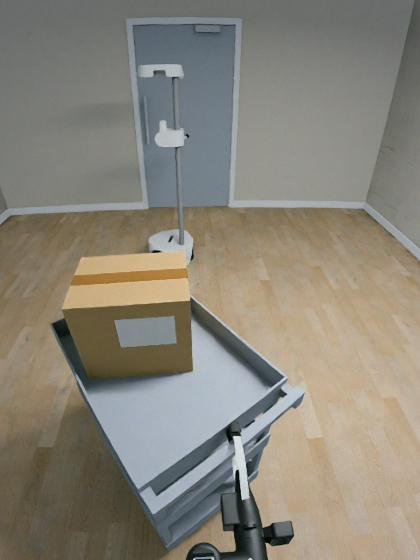

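Call:
move(blocking=false, r1={"base":{"translate_m":0.5,"strafe_m":0.35}}, cameras=[])

Call:
wait(seconds=5, cameras=["r1_wrist_camera","r1_head_camera"])

Scene clock: 461.33 s.
move: r1 moving
r1.base_odometry: x=-1.737 y=+1.934 heading=-0.344
r1.turned_by_wheels: +0.000
r1.turned_by_imu: +0.000
r1.base_tilt: forward=-1.6 right=+1.3
r1.lidar_m: 1.13 1.22 1.63 2.19 2.27 3.08 1.50 3.65 2.65 2.52 1.71 1.23
r1.base_status: translate_m moving; strafe_m moving
r1.joint_positions: lift_m=+0.850 arm_m=+0.000 wrist_yaw_rad=+0.003 wrist_pitch_rad=+0.002 wrist_roll_rad=+0.000 gripper_m=+0.100
r1.joint_status: not commanded
r1.measured_speeds: translate_m=+0.109 strafe_m=+0.077 rotate_rad=-0.004 lift_m=+0.000 arm_m=+0.000 wrist_yaw_rad=+0.000 wrist_pitch_rad=+0.000 wrist_roll_rad=+0.000
r1.motor_effort: lift_m=+24(24) arm_m=-4(4) wheel_0=-2(5) wheel_1=+8(10) wheel_2=-7(8)
r1.servo_current: wrist_yaw_rad=59(59) wrist_pitch_rad=46(46) wrist_roll_rad=39(59) gripper_m=39(46)
r1.hand_pose: x=+0.4595 y=-0.0867 z=+1.0272 quat_wxyz=(+1.000, +0.000, +0.001, +0.001) (m; r1's base frame)
r1.wrist_depth_mm: - - - - - - - / - - - - - - - / - - - - - - - / - - - - - - - / - - - - - - - / - 213 195 - 189 - - / - - - 139 - - -
r2: as last shown
r2.base_tilt: forward=-0.7 right=+0.0
r2.lidar_m: 0.27 0.28 2.54 2.39 2.54 2.12 2.01 2.09 2.42 2.31 2.41 0.49
r2.motor_effort: lift_m=+18(18) arm_m=+4(4) wheel_0=-1(1) wheel_1=-5(5) wheel_2=+6(7)
r2.servo_current: wrist_yaw_rad=39(65) wrist_pitch_rad=52(59) wrist_roll_rad=59(59) gripper_m=85(85)
r2.wrist_depth_mm: - - - - - 1618 1138 / - - - 301 342 1430 1098 / - - - 227 319 1537 455 / - - - 208 272 1661 525 / - - - 189 248 750 - / - - 185 169 179 - - / - 436 436 - 212 - -
pictures: none
No camera images: "cameras" was empty.

Scene clock: 464.23 s.
earlier move: r1 done
r1.base_odometry: x=-1.182 y=+2.086 heading=-0.344
r1.turned_by_wheels: +0.000
r1.turned_by_imu: +0.002
r1.base_tilt: forward=-1.6 right=+1.3
r1.lidar_m: 0.64 0.73 1.02 1.86 1.95 2.65 2.02 2.25 2.99 2.86 1.02 0.74
r1.base_status: done
r1.joint_positions: lift_m=+0.850 arm_m=+0.000 wrist_yaw_rad=+0.003 wrist_pitch_rad=+0.002 wrist_roll_rad=+0.000 gripper_m=+0.100
r1.joint_status: not commanded
r1.measured_speeds: all 0
r1.motor_effort: lift_m=+24(24) arm_m=-3(4) wheel_0=-2(7) wheel_1=-1(11) wheel_2=+1(9)
r1.servo_current: wrist_yaw_rad=52(72) wrist_pitch_rad=39(52) wrist_roll_rad=52(65) gripper_m=46(52)
r1.hand_pose: x=+0.4595 y=-0.0867 z=+1.0272 quat_wxyz=(+1.000, +0.000, +0.001, +0.001) (m; r1's base frame)
r1.wrist_depth_mm: - - 492 496 492 488 488 / - - 492 496 492 492 492 / - - 492 492 500 488 492 / - - 496 496 496 496 496 / - - 496 496 496 496 492 / - 193 496 500 198 496 496 / - - 496 145 500 496 496
r2.base_odometry: x=-0.231 y=-0.574 heading=-2.116
r2.turned_by_wheels: +0.000
r2.turned_by_imu: +0.000
r2.base_tilt: forward=-0.7 right=+0.0
r2.lidar_m: 0.28 0.28 2.53 2.40 2.53 2.11 2.00 2.12 2.41 2.32 2.42 0.47
r2.base_status: not commanded
r2.joint_positions: lift_m=+0.690 arm_m=+0.000 wrist_yaw_rad=+0.004 wrist_pitch_rad=+0.008 wrist_roll_rad=+1.569 gripper_m=-0.019
r2.joint_status: not commanded
r2.measured_speeds: all 0
r2.motor_effort: lift_m=+18(18) arm_m=+4(4) wheel_0=-1(2) wheel_1=-4(5) wheel_2=+7(7)
r2.servo_current: wrist_yaw_rad=52(65) wrist_pitch_rad=52(59) wrist_roll_rad=52(59) gripper_m=85(91)
r2.hand_pose: x=+0.4596 y=-0.0862 z=+0.8660 quat_wxyz=(+0.708, +0.706, +0.004, -0.001) (m; r2's base frame)
r2.wrist_depth_mm: - - - - - 1618 1138 / - - - 301 342 1430 1078 / - - - 227 317 1576 452 / - - - 208 272 1708 517 / - - - 188 247 741 - / - - 185 168 179 - - / - 436 433 - 211 - -
wait: 2.90 of 5 s (r1 has come to rest)
pictures: r1_head_camera, r1_wrist_camera
Images, in order (width x height): r1_head_camera 420x560, r1_wrist_camera 616x392.

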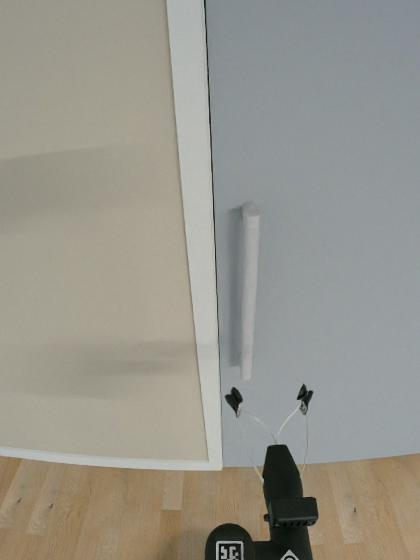

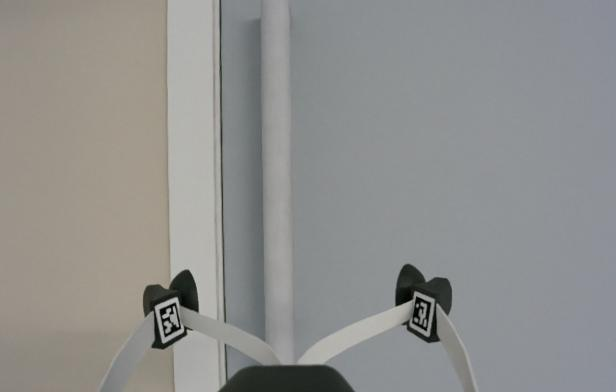

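Call:
move(blocking=false, r1={"base":{"translate_m":0.225,"strafe_m":0.02},"pace":"slow","contact_limits":{"translate_m":0.2}}, cameras=[])

Call:
wait(seconds=5, cameras=["r1_wrist_camera"])

Call:
move(blocking=false, r1={"joints":{"gripper_m":-0.02}}, cameras=[])

Call:
wait(seconds=3, cameras=["r1_wrist_camera","r1_head_camera"])

Scene clock: 472.80 s.
move: r1 moving
r1.base_odometry: x=-1.170 y=+2.082 heading=-0.344
r1.turned_by_wheels: +0.000
r1.turned_by_imu: +0.000
r1.base_tilt: forward=-1.6 right=+1.3
r1.lidar_m: 0.62 0.73 0.98 1.86 1.94 2.66 2.05 2.29 3.00 2.83 0.99 0.71
r1.base_status: translate_m moving; strafe_m moving
r1.joint_positions: lift_m=+0.850 arm_m=+0.000 wrist_yaw_rad=+0.003 wrist_pitch_rad=+0.002 wrist_roll_rad=+0.000 gripper_m=+0.100
r1.joint_status: not commanded
r1.measured_speeds: translate_m=+0.049 strafe_m=+0.004 rotate_rad=+0.002 lift_m=+0.000 arm_m=+0.000 wrist_yaw_rad=+0.000 wrist_pitch_rad=+0.000 wrist_roll_rad=+0.000
r1.motor_effort: lift_m=+24(24) arm_m=-3(4) wheel_0=+6(6) wheel_1=+5(7) wheel_2=-6(6)
r1.servo_current: wrist_yaw_rad=65(65) wrist_pitch_rad=52(52) wrist_roll_rad=52(72) gripper_m=39(46)
r1.contact_limits: translate_m 0.2
r1.hand_pose: x=+0.4595 y=-0.0867 z=+1.0272 quat_wxyz=(+1.000, +0.000, +0.001, +0.001) (m; r1's base frame)
r1.wrist_depth_mm: - - 480 477 480 480 484 / - - 480 480 484 484 480 / - - 480 484 484 484 480 / - - 484 484 484 480 484 / - - 484 484 488 484 488 / - 193 488 488 198 484 484 / - - 488 145 484 488 484
r2: as last shown
r2.base_tilt: forward=-0.6 right=+0.0
r2.lidar_m: 0.30 0.28 2.55 2.40 2.54 2.14 2.01 2.10 2.43 2.31 2.41 0.44
r2.motor_effort: lift_m=+18(18) arm_m=+4(4) wheel_0=-1(1) wheel_1=-5(5) wheel_2=+7(7)
r2.servo_current: wrist_yaw_rad=52(52) wrist_pitch_rad=52(59) wrist_roll_rad=39(59) gripper_m=78(85)
r2.wrist_depth_mm: - - - - - 1661 1138 / - - - 301 342 1430 1098 / - - - 228 315 1537 455 / - - - 208 273 1708 521 / - - - 188 248 759 - / - - 185 169 179 - - / - 436 433 - 213 - -
pictures: none
No camera images: "cameras" was empty.

Scene clock: 475.83 s.
earlier move: r1 done
r1.base_odometry: x=-0.963 y=+2.029 heading=-0.344
r1.turned_by_wheels: +0.000
r1.turned_by_imu: +0.000
r1.base_tilt: forward=-1.6 right=+1.2
r1.lidar_m: 0.43 0.49 0.71 1.85 1.94 2.63 2.25 2.67 3.03 2.01 0.70 0.51
r1.base_status: done
r1.joint_positions: lift_m=+0.850 arm_m=+0.000 wrist_yaw_rad=+0.003 wrist_pitch_rad=+0.002 wrist_roll_rad=+0.000 gripper_m=+0.100
r1.joint_status: not commanded
r1.measured_speeds: all 0
r1.motor_effort: lift_m=+24(24) arm_m=-3(4) wheel_0=+2(6) wheel_1=+2(7) wheel_2=-1(6)
r1.servo_current: wrist_yaw_rad=46(72) wrist_pitch_rad=39(52) wrist_roll_rad=52(72) gripper_m=39(52)
r1.contact_limits: translate_m 0.2
r1.hand_pose: x=+0.4595 y=-0.0867 z=+1.0272 quat_wxyz=(+1.000, +0.000, +0.001, +0.001) (m; r1's base frame)
r1.wrist_depth_mm: 268 - 271 270 271 270 271 / 272 - 270 272 272 270 270 / 272 - 272 204 271 272 271 / 273 - 272 273 271 273 271 / 273 - 273 202 272 272 272 / 273 193 214 201 198 273 273 / 274 - 273 145 273 274 273
r2.base_odometry: x=-0.231 y=-0.574 heading=-2.116
r2.turned_by_wheels: +0.000
r2.turned_by_imu: +0.000
r2.base_tilt: forward=-0.7 right=+0.0
r2.lidar_m: 0.27 0.28 2.53 2.41 2.53 2.11 2.02 2.10 2.40 2.32 2.41 0.47
r2.base_status: not commanded
r2.joint_positions: lift_m=+0.690 arm_m=+0.000 wrist_yaw_rad=+0.004 wrist_pitch_rad=+0.008 wrist_roll_rad=+1.569 gripper_m=-0.019
r2.joint_status: not commanded
r2.measured_speeds: all 0
r2.motor_effort: lift_m=+18(18) arm_m=+4(4) wheel_0=-1(2) wheel_1=-5(5) wheel_2=+7(7)
r2.servo_current: wrist_yaw_rad=39(59) wrist_pitch_rad=46(59) wrist_roll_rad=52(65) gripper_m=85(91)
r2.hand_pose: x=+0.4596 y=-0.0862 z=+0.8660 quat_wxyz=(+0.708, +0.706, +0.004, -0.001) (m; r2's base frame)
r2.wrist_depth_mm: - - - - - 1576 1138 / - - - 301 343 1464 1098 / - - - 228 317 1537 455 / - - - 209 273 1708 521 / - - - 188 246 759 - / - - 185 169 179 - - / - 436 433 - 212 - -
wait: 3.03 of 5 s (r1 has come to rest)
pictures: r1_wrist_camera
Images, in order (width x height): r1_wrist_camera 616x392.

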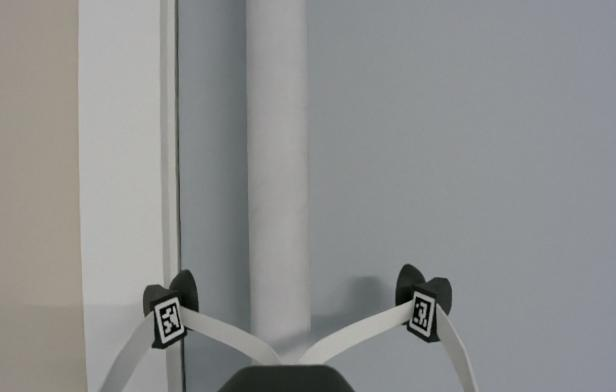

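Scene clock: 476.33 s.
move: r1 moving
r1.base_odometry: x=-0.963 y=+2.029 heading=-0.344
r1.turned_by_wheels: +0.000
r1.turned_by_imu: +0.000
r1.base_tilt: forward=-1.6 right=+1.3
r1.lidar_m: 0.41 0.51 0.68 1.84 1.92 2.60 2.26 2.67 3.01 2.03 0.70 0.49
r1.base_status: not commanded
r1.joint_positions: lift_m=+0.850 arm_m=+0.000 wrist_yaw_rad=+0.003 wrist_pitch_rad=+0.002 wrist_roll_rad=+0.000 gripper_m=+0.084
r1.joint_status: gripper_m moving
r1.measured_speeds: all 0
r1.motor_effort: lift_m=+24(24) arm_m=-4(4) wheel_0=+2(3) wheel_1=+2(2) wheel_2=-1(1)
r1.servo_current: wrist_yaw_rad=52(59) wrist_pitch_rad=46(46) wrist_roll_rad=65(65) gripper_m=104(104)
r1.contact_limits: translate_m 0.2
r1.hand_pose: x=+0.4595 y=-0.0867 z=+1.0272 quat_wxyz=(+1.000, +0.000, +0.001, +0.001) (m; r1's base frame)
r1.wrist_depth_mm: 268 - 271 268 270 268 270 / 268 - 271 271 271 271 270 / 272 - 272 205 271 270 270 / 272 - 271 271 272 271 272 / 274 - 272 202 272 271 271 / 274 - 212 202 199 271 273 / 274 140 276 143 274 273 272
r2: as last shown
r2.base_tilt: forward=-0.7 right=+0.1
r2.lidar_m: 0.31 0.27 2.54 2.40 2.52 2.13 1.99 2.11 2.43 2.31 2.38 0.49
r2.motor_effort: lift_m=+18(18) arm_m=+4(4) wheel_0=-1(1) wheel_1=-4(5) wheel_2=+7(7)
r2.servo_current: wrist_yaw_rad=39(52) wrist_pitch_rad=52(59) wrist_roll_rad=39(52) gripper_m=78(85)
r2.wrist_depth_mm: - - - - - 1618 1138 / - - - 301 342 1464 1118 / - - - 227 315 1537 455 / - - - 208 272 1708 521 / - - - 189 248 759 - / - - 185 168 179 - - / - 436 436 - 212 - -
pictures: none
No camera images: "cameras" was empty.

Scene clock: 477.77 s.
earlier move: r1 done
r1.base_odometry: x=-0.963 y=+2.029 heading=-0.343
r1.turned_by_wheels: +0.001
r1.turned_by_imu: +0.001
r1.base_tilt: forward=-1.5 right=+1.3
r1.lidar_m: 0.41 0.49 0.72 1.84 1.89 2.63 2.27 2.70 3.01 2.01 0.70 0.50
r1.base_status: not commanded
r1.joint_positions: lift_m=+0.850 arm_m=+0.000 wrist_yaw_rad=+0.005 wrist_pitch_rad=+0.002 wrist_roll_rad=+0.000 gripper_m=-0.019
r1.joint_status: all done
r1.measured_speeds: all 0
r1.motor_effort: lift_m=+24(24) arm_m=-4(4) wheel_0=+3(3) wheel_1=+2(3) wheel_2=+5(5)
r1.servo_current: wrist_yaw_rad=46(72) wrist_pitch_rad=39(46) wrist_roll_rad=26(65) gripper_m=91(176)
r1.contact_limits: translate_m 0.2
r1.hand_pose: x=+0.4597 y=-0.0860 z=+1.0272 quat_wxyz=(+1.000, +0.000, +0.001, +0.002) (m; r1's base frame)
r1.wrist_depth_mm: 268 - 268 192 266 265 264 / 271 - 270 192 268 268 266 / 272 - 272 193 268 266 264 / 274 - 271 192 268 268 265 / 274 - 272 191 268 267 268 / 276 - 195 192 184 270 267 / 276 143 273 190 270 270 270
r2.base_odometry: x=-0.231 y=-0.574 heading=-2.116
r2.turned_by_wheels: +0.000
r2.turned_by_imu: +0.000
r2.base_tilt: forward=-0.7 right=+0.1
r2.lidar_m: 0.30 0.28 2.51 2.38 2.53 2.12 2.00 2.10 2.44 2.32 2.41 0.46
r2.base_status: not commanded
r2.joint_positions: lift_m=+0.690 arm_m=+0.000 wrist_yaw_rad=+0.004 wrist_pitch_rad=+0.008 wrist_roll_rad=+1.569 gripper_m=-0.019
r2.joint_status: not commanded
r2.measured_speeds: all 0
r2.motor_effort: lift_m=+18(18) arm_m=+4(5) wheel_0=-1(2) wheel_1=-4(5) wheel_2=+7(7)
r2.servo_current: wrist_yaw_rad=46(59) wrist_pitch_rad=52(59) wrist_roll_rad=52(65) gripper_m=85(91)
r2.hand_pose: x=+0.4596 y=-0.0862 z=+0.8660 quat_wxyz=(+0.708, +0.706, +0.004, -0.001) (m; r2's base frame)
r2.wrist_depth_mm: - - - - - 1661 1138 / - - - 301 342 1430 1098 / - - - 227 319 1537 452 / - - - 208 273 1661 517 / - - - 189 248 750 - / - - 186 169 179 - - / - 436 436 - 212 - -
wait: 1.43 of 3 s (r1 has come to rest)
pictures: r1_head_camera, r1_wrist_camera
Images, in order (width x height): r1_head_camera 420x560, r1_wrist_camera 616x392.

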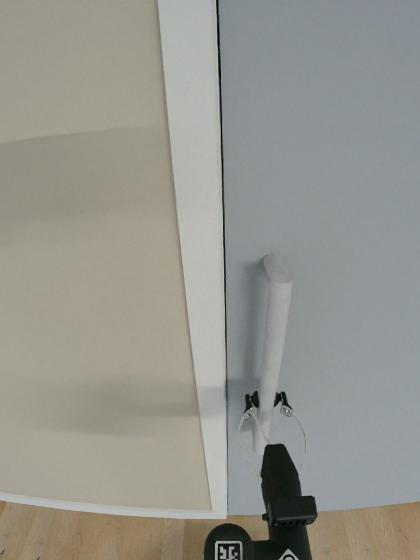

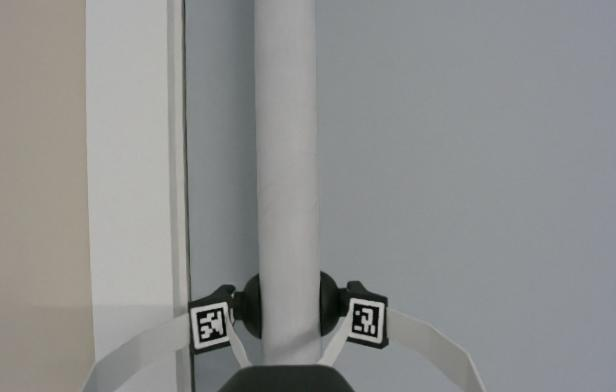

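Call:
move(blocking=false, r1={"joints":{"gripper_m":-0.038}}, cameras=[])

Call:
wait(seconds=1, cameras=[])

Call:
move(blocking=false, r1={"base":{"translate_m":-0.204,"strafe_m":-0.113},"joints":{"wrist_yaw_rad":0.25},"speeds":{"wrist_yaw_rad":0.11},"pace":"slow","contact_limits":{"translate_m":0.9}}, cameras=[])

Call:
wait(seconds=4, cameras=["r1_wrist_camera","r1_head_camera"])

Scene clock: 486.87 s.
move: r1 moving
r1.base_odometry: x=-0.963 y=+2.028 heading=-0.343
r1.turned_by_wheels: +0.000
r1.turned_by_imu: +0.000
r1.base_tilt: forward=-1.6 right=+1.3
r1.lidar_m: 0.38 0.50 0.70 1.84 1.93 2.62 2.26 2.66 3.00 1.98 0.71 0.49
r1.base_status: not commanded
r1.joint_positions: lift_m=+0.850 arm_m=+0.000 wrist_yaw_rad=+0.005 wrist_pitch_rad=+0.002 wrist_roll_rad=+0.000 gripper_m=-0.035
r1.joint_status: gripper_m moving
r1.measured_speeds: all 0
r1.motor_effort: lift_m=+24(24) arm_m=-3(4) wheel_0=+3(3) wheel_1=+2(2) wheel_2=+7(7)
r1.servo_current: wrist_yaw_rad=46(72) wrist_pitch_rad=46(46) wrist_roll_rad=39(59) gripper_m=143(195)
r1.contact_limits: translate_m 0.2
r1.hand_pose: x=+0.4598 y=-0.0859 z=+1.0272 quat_wxyz=(+1.000, +0.000, +0.001, +0.003) (m; r1's base frame)
r1.wrist_depth_mm: 271 - 268 193 266 264 265 / 270 - 271 192 267 266 265 / 272 - 270 191 268 265 265 / 273 - 271 192 268 267 267 / 272 - 272 191 270 268 266 / 274 - 193 192 181 268 267 / 276 148 273 190 272 145 268
r2: as last shown
r2.lidar_m: 0.27 0.28 2.53 2.40 2.51 2.13 2.01 2.11 2.43 2.31 2.41 0.47
r2.motor_effort: lift_m=+18(18) arm_m=+4(4) wheel_0=-1(1) wheel_1=-4(5) wheel_2=+7(7)
r2.servo_current: wrist_yaw_rad=39(65) wrist_pitch_rad=46(59) wrist_roll_rad=52(59) gripper_m=78(91)
r2.wrist_depth_mm: - - - - - 1708 1138 / - - - 304 342 1430 1098 / - - - 228 317 1499 455 / - - - 208 273 1708 521 / - - - 189 247 750 - / - - 185 168 178 - - / - 433 436 - 212 - -
pictures: none
No camera images: "cameras" was empty.

Scene clock: 487.20 s.
earlier move: r1 done
r1.base_odometry: x=-0.963 y=+2.028 heading=-0.343
r1.turned_by_wheels: +0.000
r1.turned_by_imu: +0.000
r1.base_tilt: forward=-1.6 right=+1.3
r1.lidar_m: 0.42 0.49 0.72 1.84 1.92 2.62 2.28 2.70 3.00 2.01 0.72 0.50
r1.base_status: not commanded
r1.joint_positions: lift_m=+0.850 arm_m=+0.000 wrist_yaw_rad=+0.005 wrist_pitch_rad=+0.002 wrist_roll_rad=+0.000 gripper_m=-0.036
r1.joint_status: all done
r1.measured_speeds: all 0
r1.motor_effort: lift_m=+24(24) arm_m=-4(4) wheel_0=+2(3) wheel_1=+2(2) wheel_2=+7(7)
r1.servo_current: wrist_yaw_rad=59(72) wrist_pitch_rad=39(52) wrist_roll_rad=33(59) gripper_m=117(195)
r1.contact_limits: translate_m 0.2
r1.hand_pose: x=+0.4598 y=-0.0859 z=+1.0272 quat_wxyz=(+1.000, +0.000, +0.001, +0.003) (m; r1's base frame)
r1.wrist_depth_mm: 270 - 268 191 266 265 264 / 272 - 268 191 267 265 263 / 271 - 271 191 267 266 267 / 273 - 271 191 268 267 266 / 273 - 273 191 270 266 265 / 274 - 194 192 181 268 268 / 276 148 274 189 270 145 268
r2.base_odometry: x=-0.231 y=-0.574 heading=-2.116
r2.turned_by_wheels: +0.000
r2.turned_by_imu: +0.000
r2.base_tilt: forward=-0.7 right=+0.1
r2.lidar_m: 0.29 0.26 2.54 2.39 2.54 2.12 2.01 2.09 2.43 2.31 2.40 0.46
r2.base_status: not commanded
r2.joint_positions: lift_m=+0.690 arm_m=+0.000 wrist_yaw_rad=+0.004 wrist_pitch_rad=+0.008 wrist_roll_rad=+1.569 gripper_m=-0.019
r2.joint_status: not commanded
r2.measured_speeds: all 0
r2.motor_effort: lift_m=+18(18) arm_m=+4(4) wheel_0=-1(2) wheel_1=-4(5) wheel_2=+7(7)
r2.servo_current: wrist_yaw_rad=52(65) wrist_pitch_rad=46(59) wrist_roll_rad=39(59) gripper_m=78(91)
r2.hand_pose: x=+0.4596 y=-0.0862 z=+0.8660 quat_wxyz=(+0.708, +0.706, +0.004, -0.001) (m; r2's base frame)
r2.wrist_depth_mm: - - - - - 1618 1160 / - - - 303 343 1430 1098 / - - - 228 317 1537 455 / - - - 208 272 1708 521 / - - - 189 248 759 - / - - 185 169 179 - - / - 436 433 - 212 - -
wait: 0.33 of 1 s (r1 has come to rest)
pictures: none
No camera images: "cameras" was empty.

Scene clock: 487.70 s.
move: r1 moving
r1.base_odometry: x=-0.977 y=+2.026 heading=-0.343
r1.turned_by_wheels: +0.000
r1.turned_by_imu: +0.000
r1.base_tilt: forward=-1.6 right=+1.3
r1.lidar_m: 0.42 0.51 0.72 1.84 1.94 2.63 2.26 2.66 2.99 2.08 0.76 0.50
r1.base_status: translate_m moving; strafe_m moving
r1.joint_positions: lift_m=+0.850 arm_m=+0.000 wrist_yaw_rad=+0.049 wrist_pitch_rad=+0.002 wrist_roll_rad=+0.000 gripper_m=-0.036
r1.joint_status: wrist_yaw_rad moving
r1.measured_speeds: translate_m=-0.048 strafe_m=-0.026 rotate_rad=+0.000 lift_m=+0.000 arm_m=+0.000 wrist_yaw_rad=+0.102 wrist_pitch_rad=+0.000 wrist_roll_rad=+0.000
r1.motor_effort: lift_m=+24(24) arm_m=-4(4) wheel_0=-3(6) wheel_1=-7(10) wheel_2=+12(15)
r1.servo_current: wrist_yaw_rad=52(59) wrist_pitch_rad=33(52) wrist_roll_rad=52(59) gripper_m=111(117)
r1.contact_limits: translate_m 0.9
r1.hand_pose: x=+0.4632 y=-0.0731 z=+1.0272 quat_wxyz=(+1.000, +0.000, +0.001, +0.025) (m; r1's base frame)
r1.wrist_depth_mm: 286 - 279 199 273 268 267 / 287 - 281 200 272 270 267 / 287 - 279 200 273 270 267 / 289 - 282 201 276 271 270 / 289 - 282 204 276 272 270 / 289 287 187 199 180 272 271 / 290 145 282 200 276 150 271
r2: as last shown
r2.base_tilt: forward=-0.7 right=+0.0
r2.lidar_m: 0.28 0.28 2.55 2.40 2.52 2.12 2.02 2.11 2.43 2.30 2.42 0.47
r2.servo_current: wrist_yaw_rad=39(59) wrist_pitch_rad=52(59) wrist_roll_rad=46(52) gripper_m=85(85)
r2.wrist_depth_mm: - - - - - 1618 1138 / - - - 301 342 1464 1078 / - - - 227 317 1537 455 / - - - 208 272 1661 521 / - - - 189 247 759 - / - - 185 169 179 - - / - 436 433 - 212 - -
pictures: none
No camera images: "cameras" was empty.

Scene clock: 490.70 s.
earlier move: r1 done
r1.base_odometry: x=-1.193 y=+1.991 heading=-0.344
r1.turned_by_wheels: +0.000
r1.turned_by_imu: -0.001
r1.base_tilt: forward=-1.6 right=+1.3
r1.lidar_m: 0.63 0.73 0.97 1.94 2.06 2.81 2.03 2.59 2.88 2.77 1.00 0.71
r1.base_status: done
r1.joint_positions: lift_m=+0.850 arm_m=+0.000 wrist_yaw_rad=+0.247 wrist_pitch_rad=+0.002 wrist_roll_rad=+0.000 gripper_m=-0.037
r1.joint_status: all done
r1.measured_speeds: all 0
r1.motor_effort: lift_m=+24(24) arm_m=+5(5) wheel_0=-3(6) wheel_1=-1(10) wheel_2=+1(15)
r1.servo_current: wrist_yaw_rad=46(85) wrist_pitch_rad=33(52) wrist_roll_rad=65(65) gripper_m=72(117)
r1.contact_limits: translate_m 0.9
r1.hand_pose: x=+0.4718 y=-0.0142 z=+1.0272 quat_wxyz=(+0.992, +0.000, +0.001, +0.123) (m; r1's base frame)
r1.wrist_depth_mm: - - 477 452 442 421 402 / - - 488 459 445 424 407 / - - 480 459 445 427 410 / - - 484 452 442 427 407 / - - 488 459 445 424 413 / - - 181 198 439 427 410 / - 139 175 182 176 421 413
r2.base_odometry: x=-0.231 y=-0.574 heading=-2.116
r2.turned_by_wheels: +0.000
r2.turned_by_imu: +0.000
r2.base_tilt: forward=-0.6 right=+0.1
r2.lidar_m: 0.30 0.29 2.55 2.41 2.51 2.12 2.01 2.10 2.43 2.30 2.43 0.48
r2.base_status: not commanded
r2.joint_positions: lift_m=+0.690 arm_m=+0.000 wrist_yaw_rad=+0.004 wrist_pitch_rad=+0.008 wrist_roll_rad=+1.569 gripper_m=-0.019
r2.joint_status: not commanded
r2.measured_speeds: all 0
r2.motor_effort: lift_m=+18(18) arm_m=+4(4) wheel_0=-1(2) wheel_1=-4(5) wheel_2=+7(7)
r2.servo_current: wrist_yaw_rad=59(59) wrist_pitch_rad=52(59) wrist_roll_rad=46(59) gripper_m=85(91)
r2.hand_pose: x=+0.4596 y=-0.0862 z=+0.8660 quat_wxyz=(+0.708, +0.706, +0.004, -0.001) (m; r2's base frame)
r2.wrist_depth_mm: - - - - - 1661 1160 / - - - 301 342 1397 1078 / - - - 227 317 1499 455 / - - - 208 273 1618 517 / - - - 189 248 750 - / - - 185 168 179 - - / - 433 433 - 211 - -
wait: 3.00 of 4 s (r1 has come to rest)
pictures: r1_head_camera, r1_wrist_camera
Images, in order (width x height): r1_head_camera 420x560, r1_wrist_camera 616x392.

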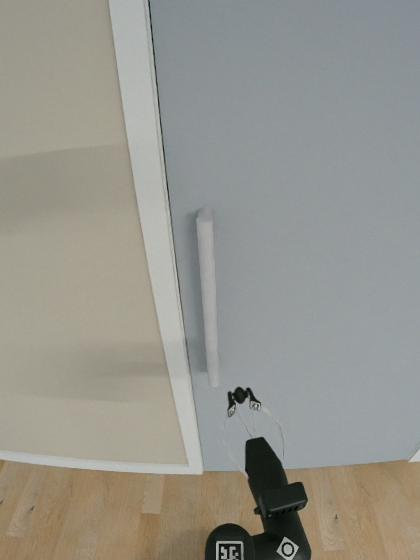

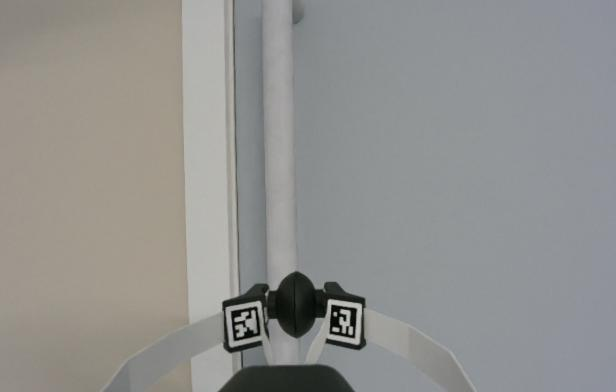

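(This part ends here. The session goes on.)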